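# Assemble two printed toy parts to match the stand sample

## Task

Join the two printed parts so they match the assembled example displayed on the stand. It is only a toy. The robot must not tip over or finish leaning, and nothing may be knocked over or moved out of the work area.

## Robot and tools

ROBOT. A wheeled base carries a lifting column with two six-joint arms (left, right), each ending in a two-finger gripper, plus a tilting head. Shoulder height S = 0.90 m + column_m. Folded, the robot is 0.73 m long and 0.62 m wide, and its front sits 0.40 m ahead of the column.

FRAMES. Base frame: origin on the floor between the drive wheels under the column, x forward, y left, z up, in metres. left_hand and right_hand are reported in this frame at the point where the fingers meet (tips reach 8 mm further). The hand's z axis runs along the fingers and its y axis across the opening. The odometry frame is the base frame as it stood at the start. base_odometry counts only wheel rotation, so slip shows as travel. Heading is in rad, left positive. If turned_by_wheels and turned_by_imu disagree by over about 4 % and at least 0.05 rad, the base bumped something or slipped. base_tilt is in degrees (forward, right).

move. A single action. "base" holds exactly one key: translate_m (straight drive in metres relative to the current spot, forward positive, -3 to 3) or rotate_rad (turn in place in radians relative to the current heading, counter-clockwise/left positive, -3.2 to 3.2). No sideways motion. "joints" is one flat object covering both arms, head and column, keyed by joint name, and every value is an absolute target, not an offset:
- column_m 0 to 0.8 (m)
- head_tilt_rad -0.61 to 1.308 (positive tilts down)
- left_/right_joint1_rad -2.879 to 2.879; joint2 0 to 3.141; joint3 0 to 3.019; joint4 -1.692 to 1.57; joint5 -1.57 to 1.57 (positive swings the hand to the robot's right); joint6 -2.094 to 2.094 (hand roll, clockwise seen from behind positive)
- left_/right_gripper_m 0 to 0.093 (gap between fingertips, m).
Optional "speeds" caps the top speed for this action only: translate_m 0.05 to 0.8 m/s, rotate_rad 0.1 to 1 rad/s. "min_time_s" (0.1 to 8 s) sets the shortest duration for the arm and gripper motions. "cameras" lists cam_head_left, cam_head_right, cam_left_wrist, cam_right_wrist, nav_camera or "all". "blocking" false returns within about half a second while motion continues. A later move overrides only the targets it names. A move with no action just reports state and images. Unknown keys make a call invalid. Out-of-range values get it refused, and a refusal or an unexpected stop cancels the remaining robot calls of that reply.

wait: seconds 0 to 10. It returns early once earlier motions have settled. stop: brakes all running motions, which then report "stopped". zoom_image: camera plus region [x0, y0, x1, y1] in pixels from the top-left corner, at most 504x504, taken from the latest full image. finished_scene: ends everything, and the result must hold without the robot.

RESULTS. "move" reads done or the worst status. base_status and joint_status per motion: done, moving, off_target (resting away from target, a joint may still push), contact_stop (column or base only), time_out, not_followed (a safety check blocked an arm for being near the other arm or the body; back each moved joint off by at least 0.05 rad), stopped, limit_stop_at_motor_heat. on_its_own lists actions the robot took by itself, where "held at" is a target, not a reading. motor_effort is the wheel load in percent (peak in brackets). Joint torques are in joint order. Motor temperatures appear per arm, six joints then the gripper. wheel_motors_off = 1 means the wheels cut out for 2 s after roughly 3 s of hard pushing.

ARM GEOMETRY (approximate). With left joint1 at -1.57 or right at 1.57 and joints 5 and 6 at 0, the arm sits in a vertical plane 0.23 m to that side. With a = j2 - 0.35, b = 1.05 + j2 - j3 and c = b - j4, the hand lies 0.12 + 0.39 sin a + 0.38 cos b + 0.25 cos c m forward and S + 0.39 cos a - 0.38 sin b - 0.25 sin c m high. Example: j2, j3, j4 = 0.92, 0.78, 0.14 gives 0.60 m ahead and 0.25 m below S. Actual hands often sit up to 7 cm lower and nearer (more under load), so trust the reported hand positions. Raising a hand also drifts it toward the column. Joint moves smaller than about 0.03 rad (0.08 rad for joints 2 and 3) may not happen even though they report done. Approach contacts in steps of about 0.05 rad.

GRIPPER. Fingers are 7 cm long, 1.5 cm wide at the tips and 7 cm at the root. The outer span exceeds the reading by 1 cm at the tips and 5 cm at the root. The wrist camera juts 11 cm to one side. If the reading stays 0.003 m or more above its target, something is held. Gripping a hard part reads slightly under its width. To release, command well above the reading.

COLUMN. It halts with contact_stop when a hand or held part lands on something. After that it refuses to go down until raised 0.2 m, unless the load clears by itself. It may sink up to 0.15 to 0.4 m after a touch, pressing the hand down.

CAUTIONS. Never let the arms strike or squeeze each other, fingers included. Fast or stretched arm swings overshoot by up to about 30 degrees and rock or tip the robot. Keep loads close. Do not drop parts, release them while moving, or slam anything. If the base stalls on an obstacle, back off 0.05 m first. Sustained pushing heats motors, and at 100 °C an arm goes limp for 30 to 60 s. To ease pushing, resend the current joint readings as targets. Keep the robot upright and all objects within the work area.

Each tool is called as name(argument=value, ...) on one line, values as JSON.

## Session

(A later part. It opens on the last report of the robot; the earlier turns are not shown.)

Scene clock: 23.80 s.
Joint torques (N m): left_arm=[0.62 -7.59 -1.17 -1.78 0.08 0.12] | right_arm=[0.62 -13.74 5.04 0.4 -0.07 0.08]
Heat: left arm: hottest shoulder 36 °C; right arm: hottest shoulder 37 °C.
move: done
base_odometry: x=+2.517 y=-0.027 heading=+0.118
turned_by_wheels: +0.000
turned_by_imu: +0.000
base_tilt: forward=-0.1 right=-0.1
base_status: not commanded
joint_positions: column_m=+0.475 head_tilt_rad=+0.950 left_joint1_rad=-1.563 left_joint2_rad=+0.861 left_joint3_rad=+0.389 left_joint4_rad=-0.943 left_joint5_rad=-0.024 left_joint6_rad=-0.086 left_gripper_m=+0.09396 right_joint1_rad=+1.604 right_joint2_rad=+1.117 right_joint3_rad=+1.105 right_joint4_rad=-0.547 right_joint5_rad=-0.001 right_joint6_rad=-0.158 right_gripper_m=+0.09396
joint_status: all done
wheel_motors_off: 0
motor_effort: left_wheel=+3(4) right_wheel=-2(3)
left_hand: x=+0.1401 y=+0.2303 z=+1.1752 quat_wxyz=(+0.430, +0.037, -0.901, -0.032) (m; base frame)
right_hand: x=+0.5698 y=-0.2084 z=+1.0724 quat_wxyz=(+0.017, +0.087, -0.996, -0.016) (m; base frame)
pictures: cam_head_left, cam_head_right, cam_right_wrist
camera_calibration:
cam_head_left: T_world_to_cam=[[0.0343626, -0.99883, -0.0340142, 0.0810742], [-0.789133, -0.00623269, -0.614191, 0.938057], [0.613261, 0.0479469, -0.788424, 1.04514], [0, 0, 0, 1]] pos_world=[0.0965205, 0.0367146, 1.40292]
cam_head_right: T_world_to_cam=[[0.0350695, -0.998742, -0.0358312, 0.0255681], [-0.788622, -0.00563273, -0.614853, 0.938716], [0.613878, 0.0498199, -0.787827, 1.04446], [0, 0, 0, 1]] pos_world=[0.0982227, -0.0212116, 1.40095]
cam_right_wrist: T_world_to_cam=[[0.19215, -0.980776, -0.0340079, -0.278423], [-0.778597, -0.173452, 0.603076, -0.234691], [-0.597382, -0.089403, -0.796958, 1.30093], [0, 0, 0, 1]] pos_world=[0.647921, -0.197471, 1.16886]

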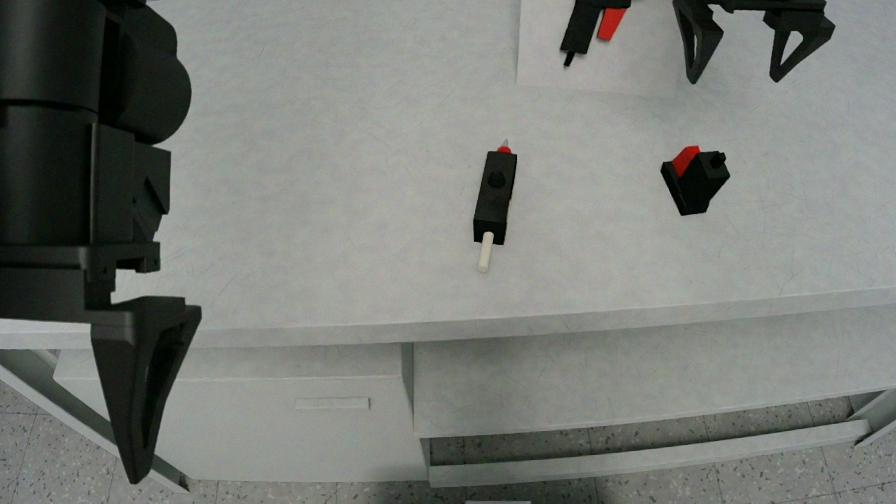

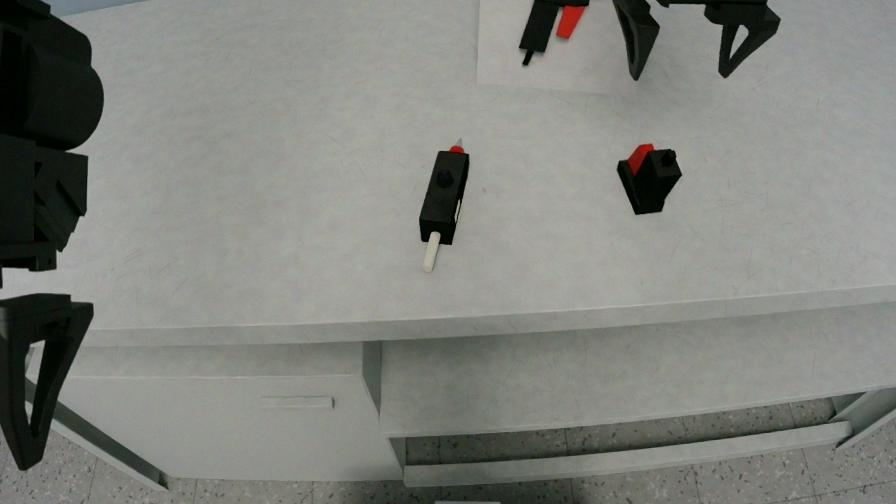

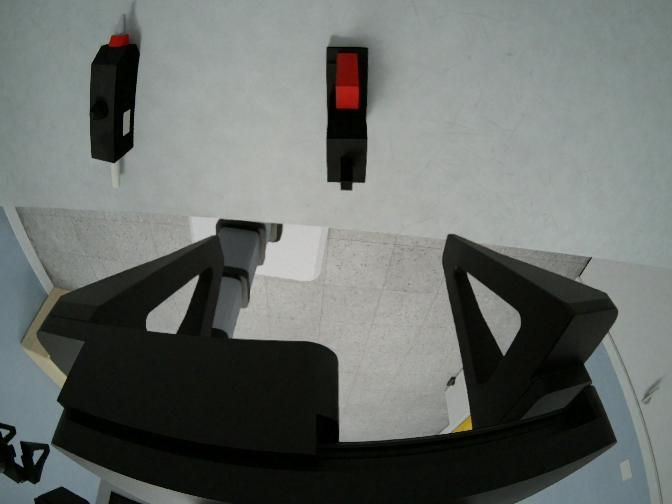

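move(joints={"column_m":0.40}, cameras=["cam_head_left","cam_head_right","cam_right_wrist"])

zoom_image(camera="cam_head_left", region=[600, 0, 850, 220])

Scene clock: 26.50 s.
Joint torques (N m): left_arm=[0.56 -7.06 -1.13 -1.8 0.08 0.15] | right_arm=[0.91 -13.8 4.82 0.42 -0.05 0.09]
Heat: left arm: hottest shoulder 36 °C; right arm: hottest shoulder 37 °C.
move: done
base_odometry: x=+2.517 y=-0.027 heading=+0.118
turned_by_wheels: +0.000
turned_by_imu: +0.000
base_tilt: forward=+0.0 right=+0.0
base_status: not commanded
joint_positions: column_m=+0.400 head_tilt_rad=+0.950 left_joint1_rad=-1.563 left_joint2_rad=+0.861 left_joint3_rad=+0.389 left_joint4_rad=-0.943 left_joint5_rad=-0.024 left_joint6_rad=-0.086 left_gripper_m=+0.09396 right_joint1_rad=+1.604 right_joint2_rad=+1.118 right_joint3_rad=+1.105 right_joint4_rad=-0.547 right_joint5_rad=-0.001 right_joint6_rad=-0.158 right_gripper_m=+0.09396
joint_status: all done
wheel_motors_off: 0
motor_effort: left_wheel=+3(4) right_wheel=-2(3)
left_hand: x=+0.1401 y=+0.2303 z=+1.1002 quat_wxyz=(+0.430, +0.037, -0.901, -0.032) (m; base frame)
right_hand: x=+0.5697 y=-0.2083 z=+0.9972 quat_wxyz=(+0.017, +0.087, -0.996, -0.016) (m; base frame)
pictures: cam_head_left, cam_head_right, cam_right_wrist
camera_calibration:
cam_head_left: T_world_to_cam=[[0.0343626, -0.99883, -0.0340142, 0.0785232], [-0.789133, -0.00623269, -0.614191, 0.891993], [0.613261, 0.0479469, -0.788424, 0.986012], [0, 0, 0, 1]] pos_world=[0.0965205, 0.0367146, 1.32792]
cam_head_right: T_world_to_cam=[[0.0350695, -0.998742, -0.0358312, 0.0228807], [-0.788622, -0.00563273, -0.614853, 0.892602], [0.613878, 0.0498199, -0.787827, 0.985376], [0, 0, 0, 1]] pos_world=[0.0982227, -0.0212116, 1.32595]
cam_right_wrist: T_world_to_cam=[[0.192134, -0.980777, -0.0340763, -0.280876], [-0.77838, -0.173448, 0.603357, -0.189865], [-0.59767, -0.0894012, -0.796742, 1.24089], [0, 0, 0, 1]] pos_world=[0.647821, -0.197471, 1.09366]

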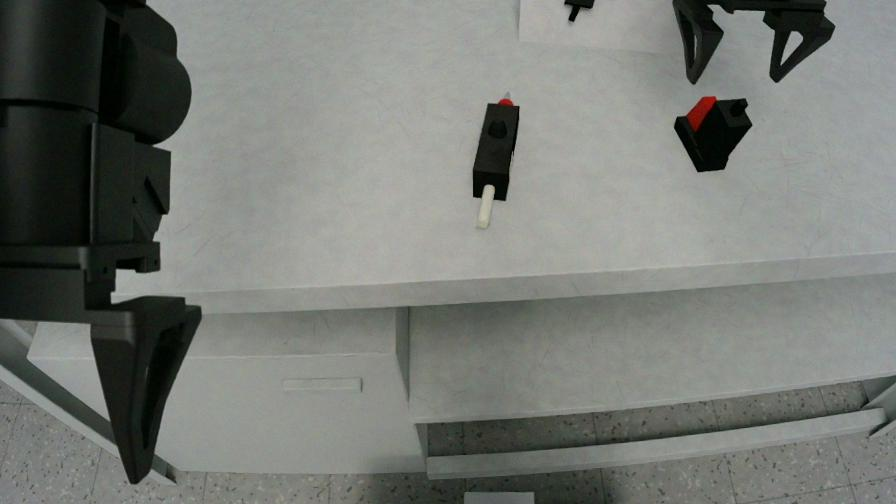

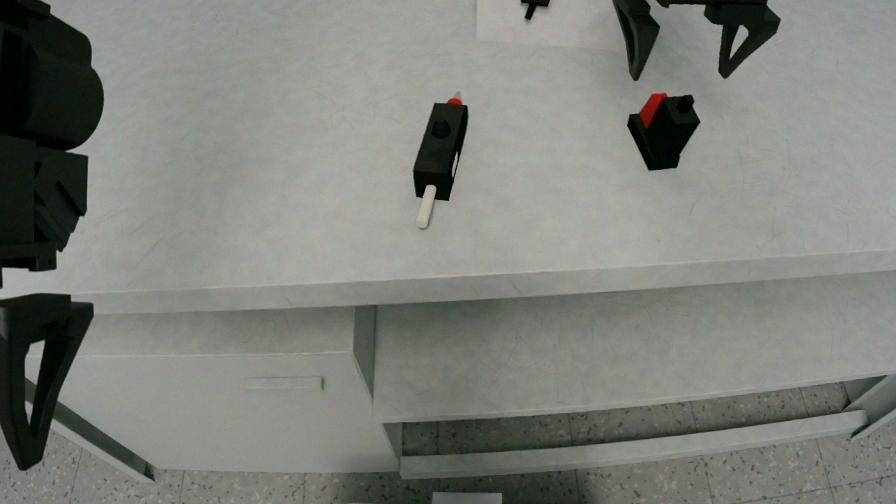

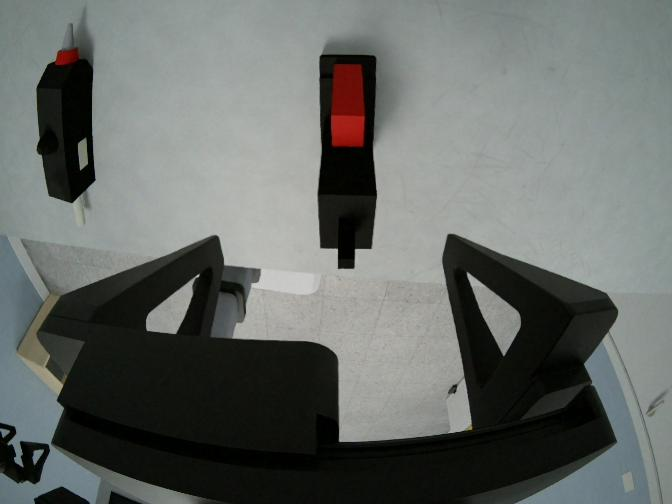

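Scaled by 2.016.

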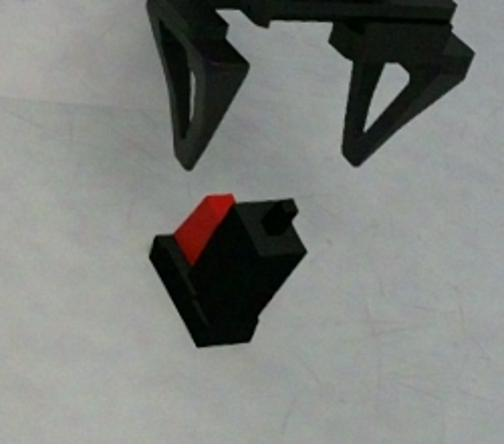

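move(joints={"right_joint1_rad":1.575})

move(joints={"column_m":0.362}, cameras=["cam_head_left","cam_head_right","cam_right_wrist"])

zoom_image(camera="cam_head_left", region=[600, 0, 850, 220])

Scene clock: 27.87 s.
Joint torques (N m): left_arm=[0.32 -6.71 -1.1 -1.72 0.07 0.15] | right_arm=[-0.09 -14.04 4.96 0.28 -0.06 0.06]
Heat: left arm: hottest shoulder 36 °C; right arm: hottest shoulder 37 °C.
move: done
base_odometry: x=+2.517 y=-0.027 heading=+0.118
turned_by_wheels: +0.000
turned_by_imu: +0.000
base_tilt: forward=+0.0 right=+0.0
base_status: not commanded
joint_positions: column_m=+0.400 head_tilt_rad=+0.950 left_joint1_rad=-1.563 left_joint2_rad=+0.861 left_joint3_rad=+0.389 left_joint4_rad=-0.943 left_joint5_rad=-0.024 left_joint6_rad=-0.086 left_gripper_m=+0.09396 right_joint1_rad=+1.582 right_joint2_rad=+1.118 right_joint3_rad=+1.105 right_joint4_rad=-0.547 right_joint5_rad=+0.000 right_joint6_rad=-0.158 right_gripper_m=+0.09396
joint_status: all done
wheel_motors_off: 0
motor_effort: left_wheel=+3(4) right_wheel=-2(3)
left_hand: x=+0.1401 y=+0.2303 z=+1.1002 quat_wxyz=(+0.430, +0.037, -0.901, -0.032) (m; base frame)
right_hand: x=+0.5698 y=-0.2197 z=+0.9970 quat_wxyz=(+0.018, +0.082, -0.996, -0.006) (m; base frame)
pictures: none

Scene clock: 28.97 s.
Joint torques (N m): left_arm=[0.56 -7.12 -1.1 -1.78 0.08 0.15] | right_arm=[0.09 -15.15 5.16 0.4 -0.04 0.05]
Heat: left arm: hottest shoulder 36 °C; right arm: hottest shoulder 37 °C.
move: done
base_odometry: x=+2.517 y=-0.027 heading=+0.118
turned_by_wheels: +0.000
turned_by_imu: +0.000
base_tilt: forward=+0.0 right=+0.0
base_status: not commanded
joint_positions: column_m=+0.362 head_tilt_rad=+0.950 left_joint1_rad=-1.563 left_joint2_rad=+0.861 left_joint3_rad=+0.389 left_joint4_rad=-0.943 left_joint5_rad=-0.024 left_joint6_rad=-0.086 left_gripper_m=+0.09396 right_joint1_rad=+1.582 right_joint2_rad=+1.118 right_joint3_rad=+1.105 right_joint4_rad=-0.547 right_joint5_rad=+0.000 right_joint6_rad=-0.158 right_gripper_m=+0.09396
joint_status: all done
wheel_motors_off: 0
motor_effort: left_wheel=+4(4) right_wheel=-3(3)
left_hand: x=+0.1401 y=+0.2303 z=+1.0622 quat_wxyz=(+0.430, +0.037, -0.901, -0.032) (m; base frame)
right_hand: x=+0.5698 y=-0.2197 z=+0.9590 quat_wxyz=(+0.018, +0.082, -0.996, -0.006) (m; base frame)
pictures: cam_head_left, cam_head_right, cam_right_wrist
camera_calibration:
cam_head_left: T_world_to_cam=[[0.0343626, -0.99883, -0.0340142, 0.0772272], [-0.789133, -0.00623269, -0.614191, 0.868592], [0.613261, 0.0479469, -0.788424, 0.955973], [0, 0, 0, 1]] pos_world=[0.0965205, 0.0367146, 1.28982]
cam_head_right: T_world_to_cam=[[0.0350695, -0.998742, -0.0358312, 0.0215192], [-0.788622, -0.00563273, -0.614853, 0.869238], [0.613878, 0.0498199, -0.787827, 0.955439], [0, 0, 0, 1]] pos_world=[0.0982227, -0.0212116, 1.28795]
cam_right_wrist: T_world_to_cam=[[0.181691, -0.983243, -0.0148763, -0.306334], [-0.780126, -0.153335, 0.606541, -0.166362], [-0.598658, -0.0985978, -0.794913, 1.20629], [0, 0, 0, 1]] pos_world=[0.648029, -0.207772, 1.05524]

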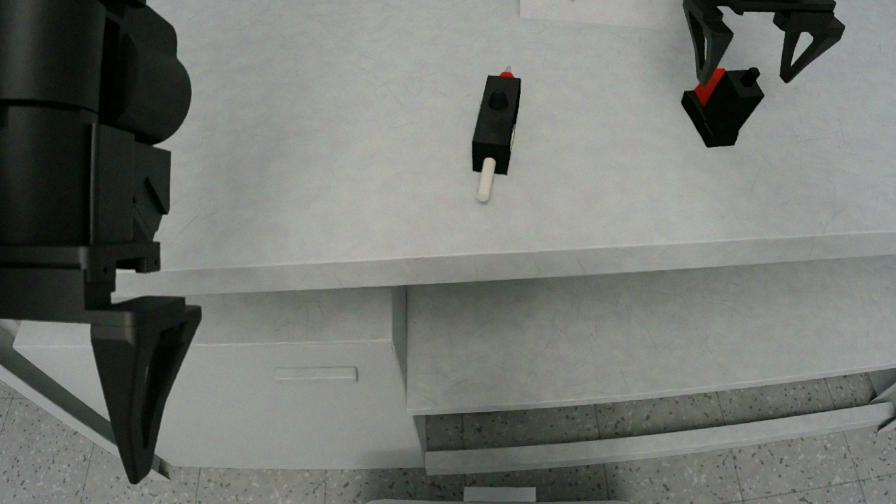

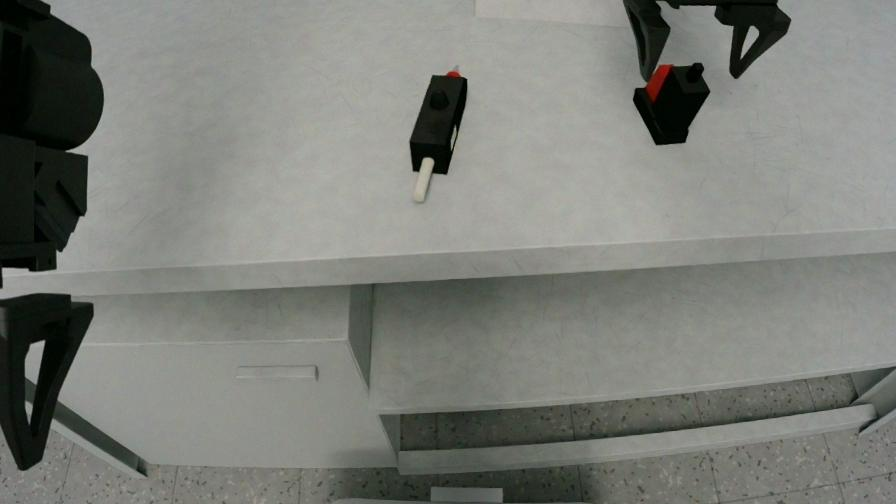

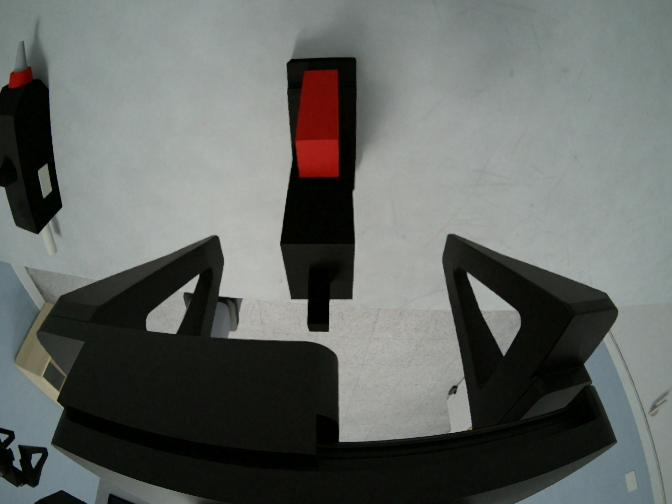

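Scaled by 2.016.

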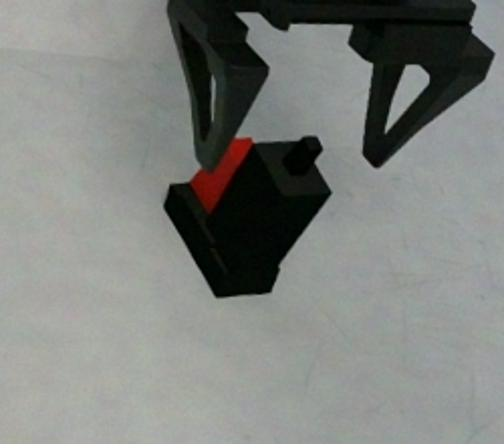

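move(joints={"right_joint1_rad":1.602})

move(joints={"right_gripper_m":0.05}, min_time_s=2, cameras=["cam_head_left","cam_right_wrist"])

Scene clock: 30.27 s.
Joint torques (N m): left_arm=[0.38 -7 -1.03 -1.68 0.07 0.15] | right_arm=[0.85 -14.1 5.01 0.46 -0.06 0.04]
Heat: left arm: hottest shoulder 36 °C; right arm: hottest shoulder 37 °C.
move: done
base_odometry: x=+2.517 y=-0.027 heading=+0.118
turned_by_wheels: +0.000
turned_by_imu: +0.000
base_tilt: forward=+0.0 right=+0.0
base_status: not commanded
joint_positions: column_m=+0.362 head_tilt_rad=+0.950 left_joint1_rad=-1.563 left_joint2_rad=+0.861 left_joint3_rad=+0.389 left_joint4_rad=-0.943 left_joint5_rad=-0.024 left_joint6_rad=-0.086 left_gripper_m=+0.09396 right_joint1_rad=+1.593 right_joint2_rad=+1.118 right_joint3_rad=+1.105 right_joint4_rad=-0.547 right_joint5_rad=+0.000 right_joint6_rad=-0.158 right_gripper_m=+0.09396
joint_status: all done
wheel_motors_off: 0
motor_effort: left_wheel=+4(4) right_wheel=-3(3)
left_hand: x=+0.1401 y=+0.2303 z=+1.0622 quat_wxyz=(+0.430, +0.037, -0.901, -0.032) (m; base frame)
right_hand: x=+0.5698 y=-0.2143 z=+0.9591 quat_wxyz=(+0.017, +0.085, -0.996, -0.011) (m; base frame)
pictures: none

Scene clock: 32.57 s.
Joint torques (N m): left_arm=[0.5 -7.36 -1.2 -1.78 0.05 0.13] | right_arm=[1.14 -14.56 4.97 0.53 -0.04 0.06]
Heat: left arm: hottest shoulder 36 °C; right arm: hottest shoulder 37 °C.
move: done
base_odometry: x=+2.517 y=-0.027 heading=+0.118
turned_by_wheels: +0.000
turned_by_imu: +0.000
base_tilt: forward=+0.2 right=-0.1
base_status: not commanded
joint_positions: column_m=+0.362 head_tilt_rad=+0.950 left_joint1_rad=-1.563 left_joint2_rad=+0.861 left_joint3_rad=+0.389 left_joint4_rad=-0.943 left_joint5_rad=-0.024 left_joint6_rad=-0.086 left_gripper_m=+0.09396 right_joint1_rad=+1.593 right_joint2_rad=+1.118 right_joint3_rad=+1.105 right_joint4_rad=-0.547 right_joint5_rad=+0.000 right_joint6_rad=-0.158 right_gripper_m=+0.05007
joint_status: all done
wheel_motors_off: 0
motor_effort: left_wheel=+4(4) right_wheel=-2(3)
left_hand: x=+0.1401 y=+0.2303 z=+1.0622 quat_wxyz=(+0.430, +0.037, -0.901, -0.032) (m; base frame)
right_hand: x=+0.5698 y=-0.2143 z=+0.9591 quat_wxyz=(+0.017, +0.085, -0.996, -0.011) (m; base frame)
pictures: cam_head_left, cam_right_wrist
camera_calibration:
cam_head_left: T_world_to_cam=[[0.0343626, -0.99883, -0.0340142, 0.0772272], [-0.789133, -0.00623269, -0.614191, 0.868592], [0.613261, 0.0479469, -0.788424, 0.955973], [0, 0, 0, 1]] pos_world=[0.0965205, 0.0367146, 1.28982]
cam_right_wrist: T_world_to_cam=[[0.186966, -0.982083, -0.0235907, -0.295383], [-0.77929, -0.162895, 0.605122, -0.166723], [-0.598123, -0.0947533, -0.795783, 1.20815], [0, 0, 0, 1]] pos_world=[0.647925, -0.202772, 1.05535]

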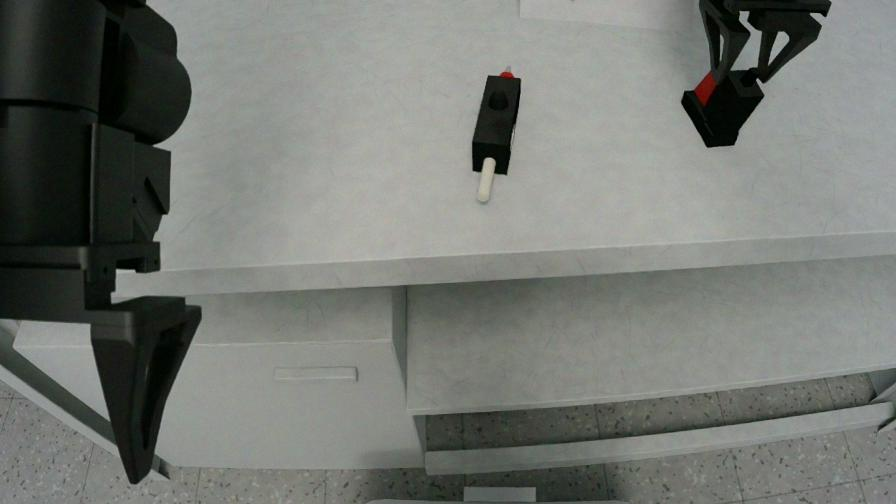

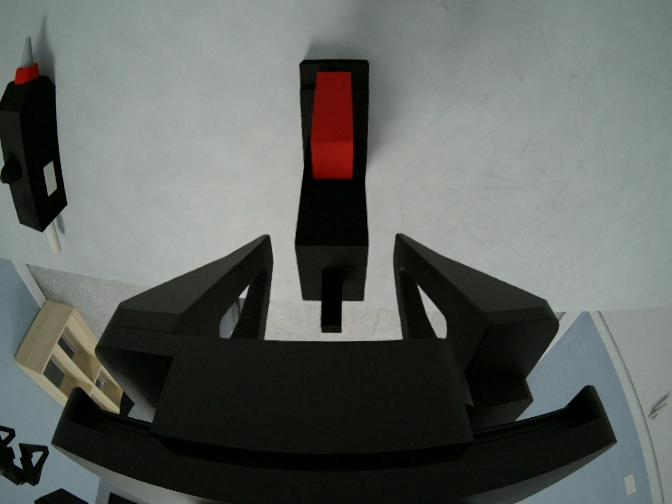

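move(joints={"right_gripper_m":0.02}, min_time_s=3, cameras=["cam_head_left","cam_right_wrist"])

Scene clock: 36.10 s.
Joint torques (N m): left_arm=[0.32 -7 -1.13 -1.72 0.11 0.16] | right_arm=[1.03 -14.15 5 0.38 -0.04 0.05]
Heat: left arm: hottest shoulder 36 °C; right arm: hottest shoulder 37 °C.
move: off_target
base_odometry: x=+2.517 y=-0.027 heading=+0.118
turned_by_wheels: +0.000
turned_by_imu: +0.000
base_tilt: forward=+0.0 right=+0.0
base_status: not commanded
joint_positions: column_m=+0.362 head_tilt_rad=+0.950 left_joint1_rad=-1.563 left_joint2_rad=+0.861 left_joint3_rad=+0.389 left_joint4_rad=-0.943 left_joint5_rad=-0.024 left_joint6_rad=-0.086 left_gripper_m=+0.09396 right_joint1_rad=+1.593 right_joint2_rad=+1.118 right_joint3_rad=+1.105 right_joint4_rad=-0.547 right_joint5_rad=+0.000 right_joint6_rad=-0.158 right_gripper_m=+0.02541
joint_status: right_gripper_m off_target (ended at +0.02544, target +0.02000)
wheel_motors_off: 0
motor_effort: left_wheel=+4(4) right_wheel=-3(3)
left_hand: x=+0.1401 y=+0.2303 z=+1.0622 quat_wxyz=(+0.430, +0.037, -0.901, -0.032) (m; base frame)
right_hand: x=+0.5698 y=-0.2143 z=+0.9591 quat_wxyz=(+0.017, +0.085, -0.996, -0.011) (m; base frame)
pictures: cam_head_left, cam_right_wrist
camera_calibration:
cam_head_left: T_world_to_cam=[[0.0343626, -0.99883, -0.0340142, 0.0772272], [-0.789133, -0.00623269, -0.614191, 0.868592], [0.613261, 0.0479469, -0.788424, 0.955973], [0, 0, 0, 1]] pos_world=[0.0965205, 0.0367146, 1.28982]
cam_right_wrist: T_world_to_cam=[[0.186966, -0.982083, -0.0235907, -0.295383], [-0.77929, -0.162895, 0.605122, -0.166723], [-0.598123, -0.0947533, -0.795783, 1.20815], [0, 0, 0, 1]] pos_world=[0.647925, -0.202772, 1.05535]

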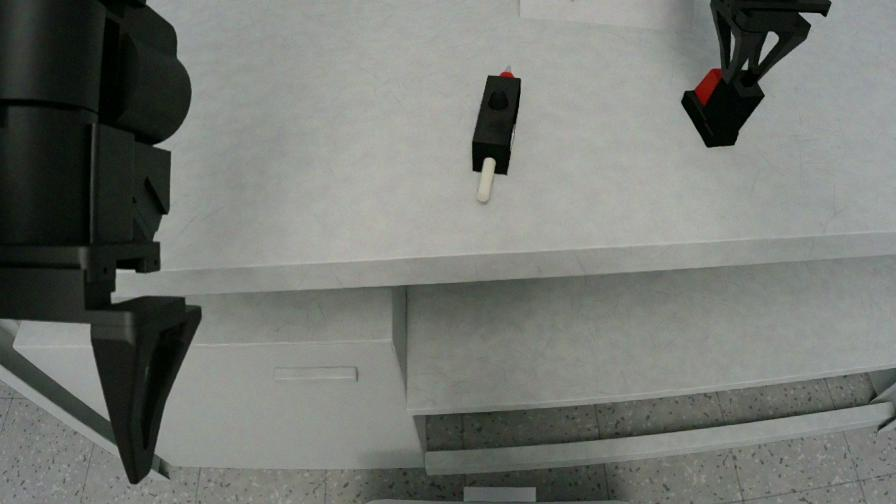

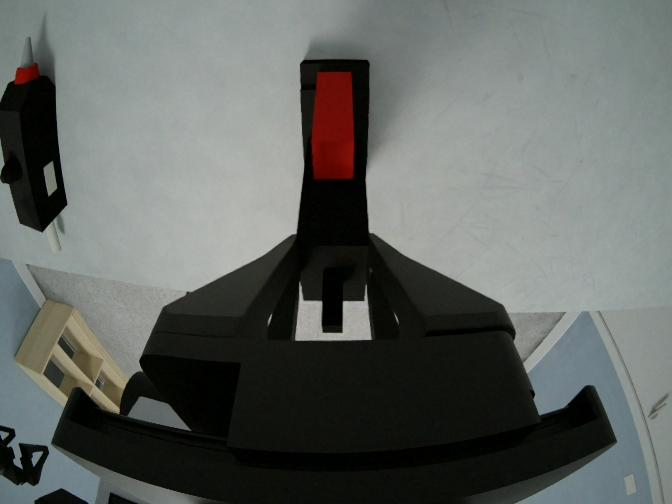

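move(joints={"right_gripper_m":0.01})

move(joints={"column_m":0.48}, cameras=["cam_head_left","cam_head_right","cam_right_wrist"])

zoom_image(camera="cam_head_left", region=[600, 0, 850, 220])

Scene clock: 36.87 s.
Joint torques (N m): left_arm=[0.44 -6.89 -1.16 -1.76 0.06 0.11] | right_arm=[1.49 -14.21 4.97 0.25 -0.06 0.05]
Heat: left arm: hottest shoulder 36 °C; right arm: hottest shoulder 37 °C.
move: off_target
base_odometry: x=+2.517 y=-0.027 heading=+0.118
turned_by_wheels: +0.000
turned_by_imu: +0.000
base_tilt: forward=+0.1 right=+0.0
base_status: not commanded
joint_positions: column_m=+0.362 head_tilt_rad=+0.950 left_joint1_rad=-1.563 left_joint2_rad=+0.861 left_joint3_rad=+0.389 left_joint4_rad=-0.943 left_joint5_rad=-0.024 left_joint6_rad=-0.086 left_gripper_m=+0.09396 right_joint1_rad=+1.593 right_joint2_rad=+1.118 right_joint3_rad=+1.105 right_joint4_rad=-0.547 right_joint5_rad=+0.000 right_joint6_rad=-0.158 right_gripper_m=+0.02541
joint_status: right_gripper_m off_target (ended at +0.02541, target +0.01000)
wheel_motors_off: 0
motor_effort: left_wheel=+4(4) right_wheel=-2(3)
left_hand: x=+0.1401 y=+0.2303 z=+1.0622 quat_wxyz=(+0.430, +0.037, -0.901, -0.032) (m; base frame)
right_hand: x=+0.5698 y=-0.2143 z=+0.9591 quat_wxyz=(+0.017, +0.085, -0.996, -0.011) (m; base frame)
pictures: none

Scene clock: 39.00 s.
Joint torques (N m): left_arm=[0.97 -7.06 -0.94 -1.74 0.1 0.14] | right_arm=[1.03 -14.56 4.97 0.39 -0.09 0.06]
Heat: left arm: hottest shoulder 36 °C; right arm: hottest shoulder 37 °C.
move: done
base_odometry: x=+2.517 y=-0.027 heading=+0.118
turned_by_wheels: +0.000
turned_by_imu: +0.000
base_tilt: forward=-0.1 right=+0.1
base_status: not commanded
joint_positions: column_m=+0.480 head_tilt_rad=+0.951 left_joint1_rad=-1.563 left_joint2_rad=+0.861 left_joint3_rad=+0.389 left_joint4_rad=-0.943 left_joint5_rad=-0.024 left_joint6_rad=-0.086 left_gripper_m=+0.09396 right_joint1_rad=+1.593 right_joint2_rad=+1.121 right_joint3_rad=+1.105 right_joint4_rad=-0.547 right_joint5_rad=+0.000 right_joint6_rad=-0.158 right_gripper_m=+0.02540
joint_status: all done
wheel_motors_off: 0
motor_effort: left_wheel=+4(4) right_wheel=-2(4)
left_hand: x=+0.1401 y=+0.2303 z=+1.1800 quat_wxyz=(+0.430, +0.037, -0.901, -0.032) (m; base frame)
right_hand: x=+0.5689 y=-0.2143 z=+1.0755 quat_wxyz=(+0.019, +0.085, -0.996, -0.011) (m; base frame)
pictures: cam_head_left, cam_head_right, cam_right_wrist
camera_calibration:
cam_head_left: T_world_to_cam=[[0.0343605, -0.998831, -0.0340107, 0.0812327], [-0.78917, -0.00623615, -0.614143, 0.940942], [0.613213, 0.0479425, -0.788461, 1.04898], [0, 0, 0, 1]] pos_world=[0.0965208, 0.0367146, 1.40772]
cam_head_right: T_world_to_cam=[[0.0350673, -0.998743, -0.0358277, 0.0257354], [-0.788659, -0.00563618, -0.614805, 0.941604], [0.61383, 0.0498155, -0.787865, 1.0483], [0, 0, 0, 1]] pos_world=[0.098223, -0.0212115, 1.40575]
cam_right_wrist: T_world_to_cam=[[0.18696, -0.982072, -0.0240833, -0.291943], [-0.777453, -0.162903, 0.607478, -0.24152], [-0.600511, -0.0948504, -0.793971, 1.29975], [0, 0, 0, 1]] pos_world=[0.647324, -0.202772, 1.17165]

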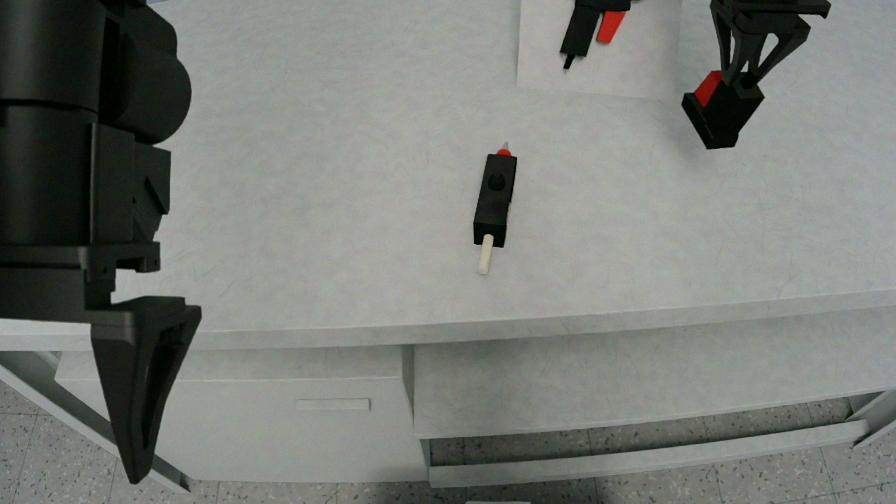

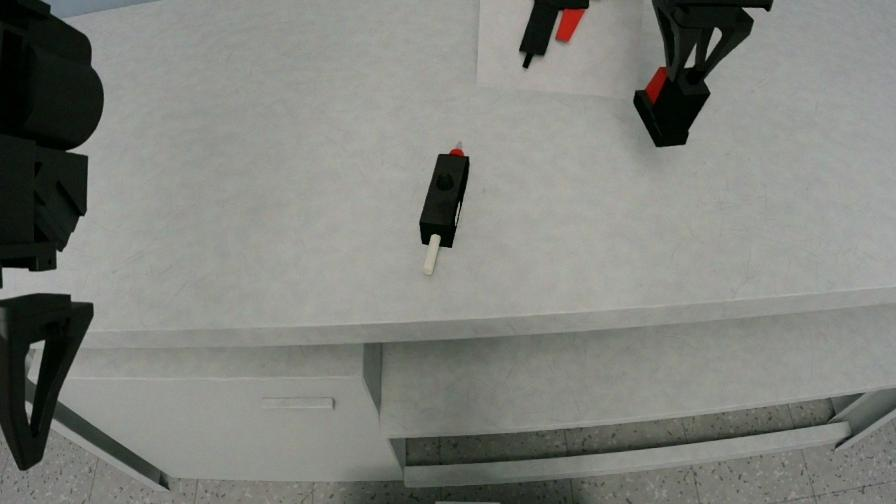

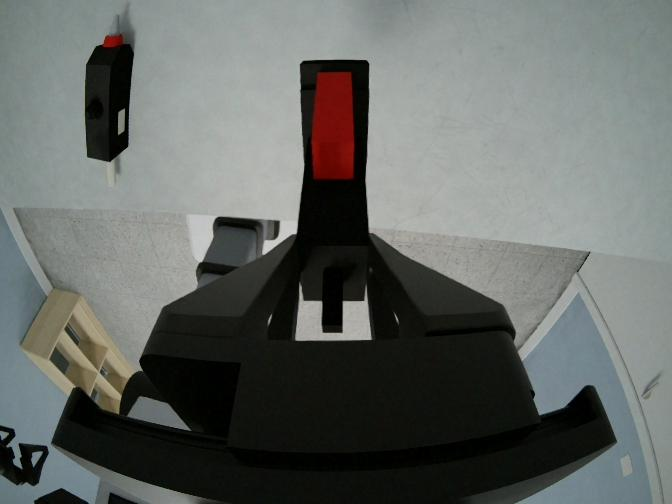

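Scaled by 2.016.

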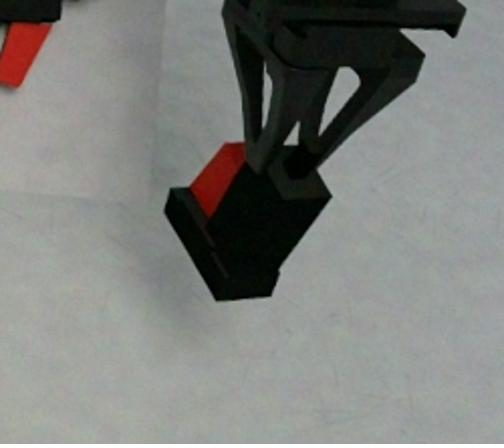

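zoom_image(camera="cam_head_left", region=[450, 130, 550, 290])

zoom_image(camera="cam_head_right", region=[395, 130, 495, 290])

zoom_image(camera="cam_right_wrist", region=[60, 0, 160, 200])

Scaled by 3.150.

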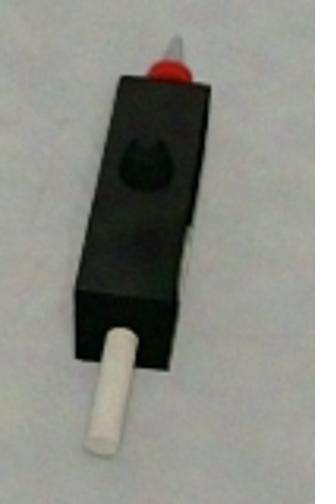

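Scaled by 3.150.

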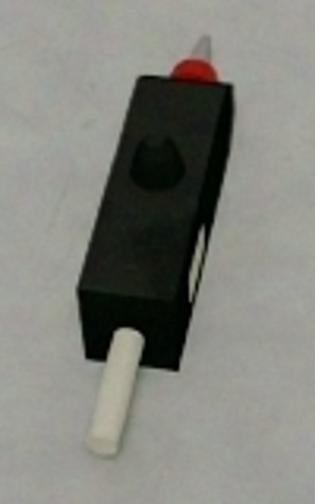

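Scaled by 2.520 from the camera's 672x504 image, which has a finer 960x720 frame.

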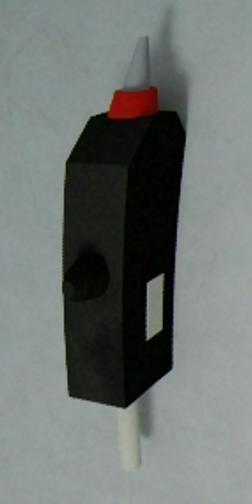

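move(base={"translate_m":-0.12}, speeds={"translate_m":0.15})

move(base={"rotate_rad":0.35}, speeds={"rotate_rad":0.3}, joints={"right_joint6_rad":0.472}, min_time_s=2, cameras=["all"])

Scene clock: 45.33 s.
Joint torques (N m): left_arm=[0.56 -7.06 -1.16 -1.81 0.1 0.11] | right_arm=[1.85 -15.03 4.62 0.32 -0.05 0.05]
Heat: left arm: hottest shoulder 36 °C; right arm: hottest shoulder 37 °C.
move: done
base_odometry: x=+2.398 y=-0.042 heading=+0.116
turned_by_wheels: -0.002
turned_by_imu: -0.001
base_tilt: forward=-0.1 right=+0.0
base_status: done
joint_positions: column_m=+0.480 head_tilt_rad=+0.951 left_joint1_rad=-1.563 left_joint2_rad=+0.861 left_joint3_rad=+0.386 left_joint4_rad=-0.943 left_joint5_rad=-0.024 left_joint6_rad=-0.086 left_gripper_m=+0.09396 right_joint1_rad=+1.593 right_joint2_rad=+1.122 right_joint3_rad=+1.110 right_joint4_rad=-0.544 right_joint5_rad=+0.000 right_joint6_rad=-0.158 right_gripper_m=+0.02540
joint_status: not commanded
wheel_motors_off: 0
motor_effort: left_wheel=-1(27) right_wheel=+2(38)
left_hand: x=+0.1384 y=+0.2303 z=+1.1806 quat_wxyz=(+0.432, +0.037, -0.901, -0.032) (m; base frame)
right_hand: x=+0.5722 y=-0.2143 z=+1.0758 quat_wxyz=(+0.016, +0.085, -0.996, -0.011) (m; base frame)
pictures: none

Scene clock: 47.63 s.
Joint torques (N m): left_arm=[0.56 -7.36 -0.81 -1.65 0.06 0.19] | right_arm=[0.79 -14.51 4.59 0.35 -0.03 0.28]
Heat: left arm: hottest shoulder 36 °C; right arm: hottest shoulder 37 °C.
move: done
base_odometry: x=+2.398 y=-0.041 heading=+0.465
turned_by_wheels: +0.349
turned_by_imu: +0.338
base_tilt: forward=+0.1 right=-0.2
base_status: done
joint_positions: column_m=+0.480 head_tilt_rad=+0.951 left_joint1_rad=-1.563 left_joint2_rad=+0.861 left_joint3_rad=+0.386 left_joint4_rad=-0.943 left_joint5_rad=-0.024 left_joint6_rad=-0.086 left_gripper_m=+0.09396 right_joint1_rad=+1.597 right_joint2_rad=+1.122 right_joint3_rad=+1.110 right_joint4_rad=-0.544 right_joint5_rad=+0.000 right_joint6_rad=+0.460 right_gripper_m=+0.02540
joint_status: all done
wheel_motors_off: 0
motor_effort: left_wheel=-4(49) right_wheel=+2(43)
left_hand: x=+0.1384 y=+0.2303 z=+1.1806 quat_wxyz=(+0.432, +0.037, -0.901, -0.032) (m; base frame)
right_hand: x=+0.5721 y=-0.2121 z=+1.0758 quat_wxyz=(+0.019, -0.221, -0.975, -0.007) (m; base frame)
pictures: cam_head_left, cam_head_right, cam_left_wrist, cam_right_wrist, nav_camera
camera_calibration:
cam_head_left: T_world_to_cam=[[0.0343462, -0.998831, -0.0340262, 0.0812559], [-0.789391, -0.00623259, -0.613859, 0.940563], [0.612929, 0.0479437, -0.788682, 1.04932], [0, 0, 0, 1]] pos_world=[0.0965226, 0.0367146, 1.40772]
cam_head_right: T_world_to_cam=[[0.0350524, -0.998742, -0.0358435, 0.0257589], [-0.788881, -0.00563263, -0.614521, 0.941227], [0.613546, 0.0498167, -0.788086, 1.04864], [0, 0, 0, 1]] pos_world=[0.098225, -0.0212116, 1.40574]
cam_left_wrist: T_world_to_cam=[[0.055, -0.992115, -0.112614, 0.351986], [-0.0488682, -0.115325, 0.992125, -1.1337], [-0.99729, -0.0490636, -0.0548258, 0.344575], [0, 0, 0, 1]] pos_world=[0.268879, 0.235373, 1.18331]
cam_right_wrist: T_world_to_cam=[[-0.414526, -0.910023, -0.00504226, 0.0485388], [-0.72185, 0.325427, 0.610761, -0.170547], [-0.554166, 0.256816, -0.791799, 1.34785], [0, 0, 0, 1]] pos_world=[0.643946, -0.246479, 1.17164]

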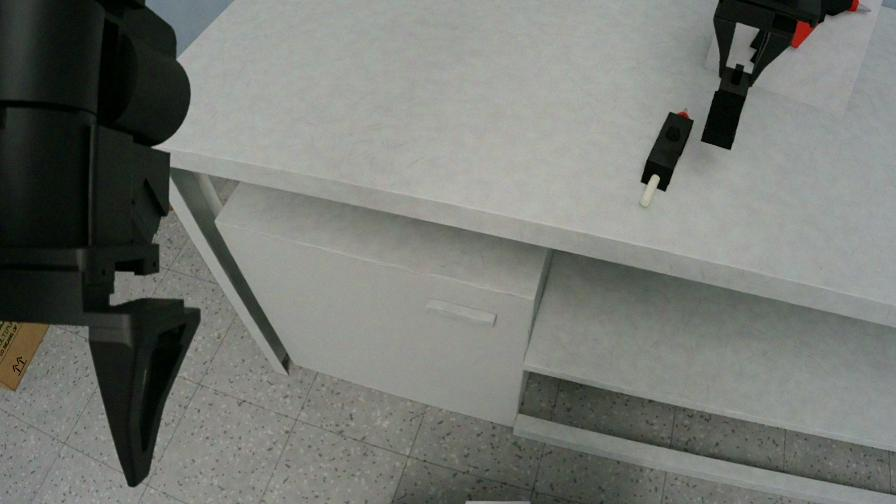

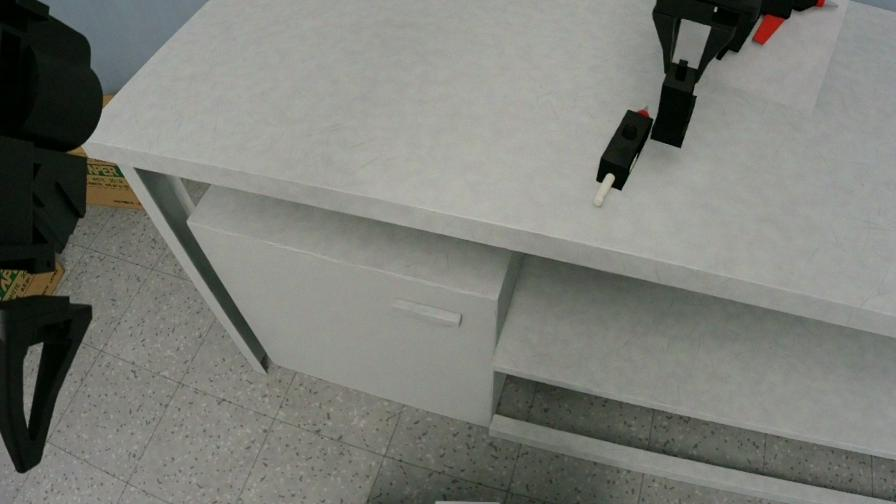

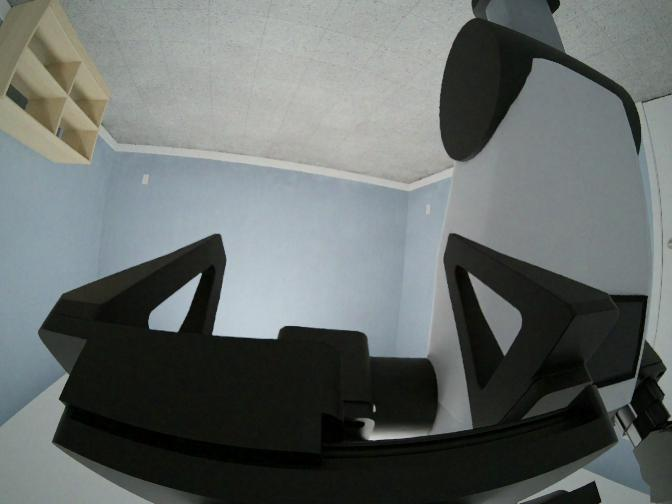

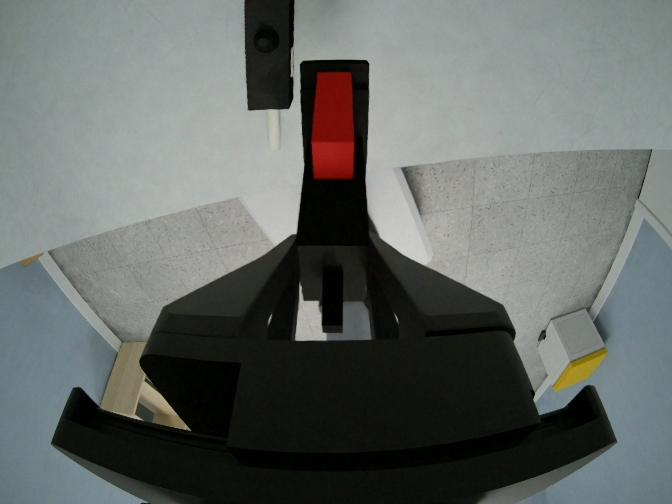

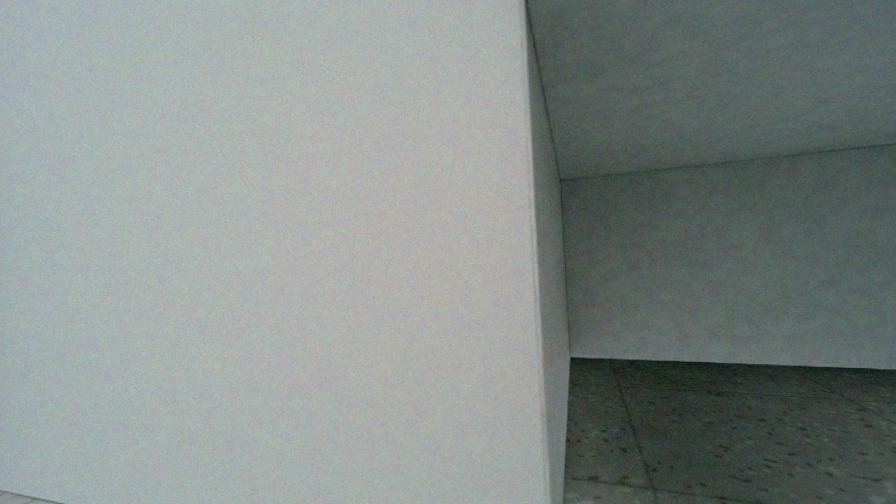

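zoom_image(camera="cam_head_left", region=[620, 60, 780, 220])

zoom_image(camera="cam_head_right", region=[580, 50, 740, 210])

zoom_image(camera="cam_right_wrist", region=[220, 0, 420, 200])

Scaled by 3.150.

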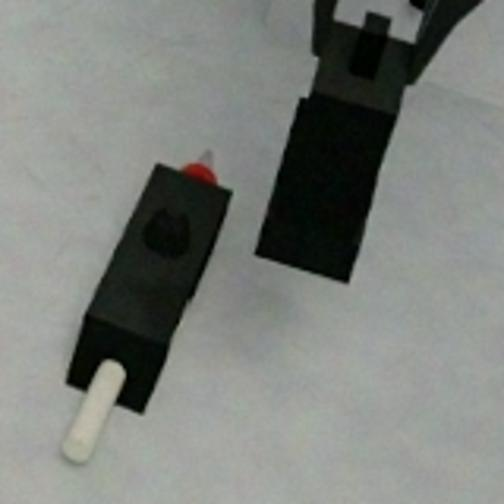

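Scaled by 3.150.

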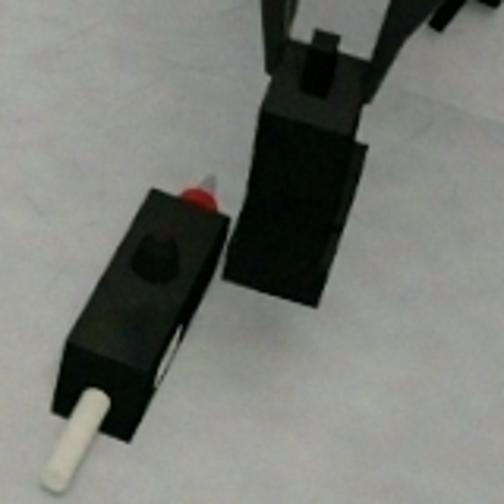

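Scaled by 2.520 from the camera's 672x504 image, which has a finer 960x720 frame.

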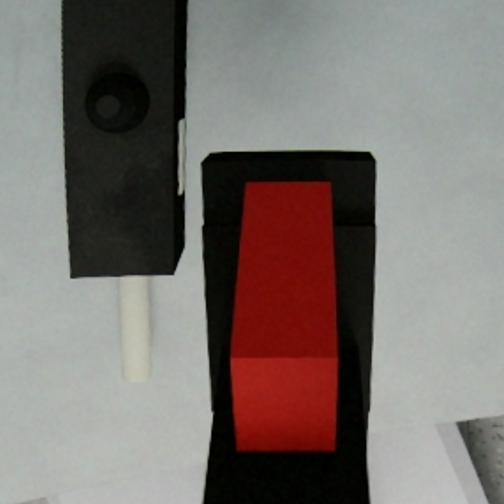

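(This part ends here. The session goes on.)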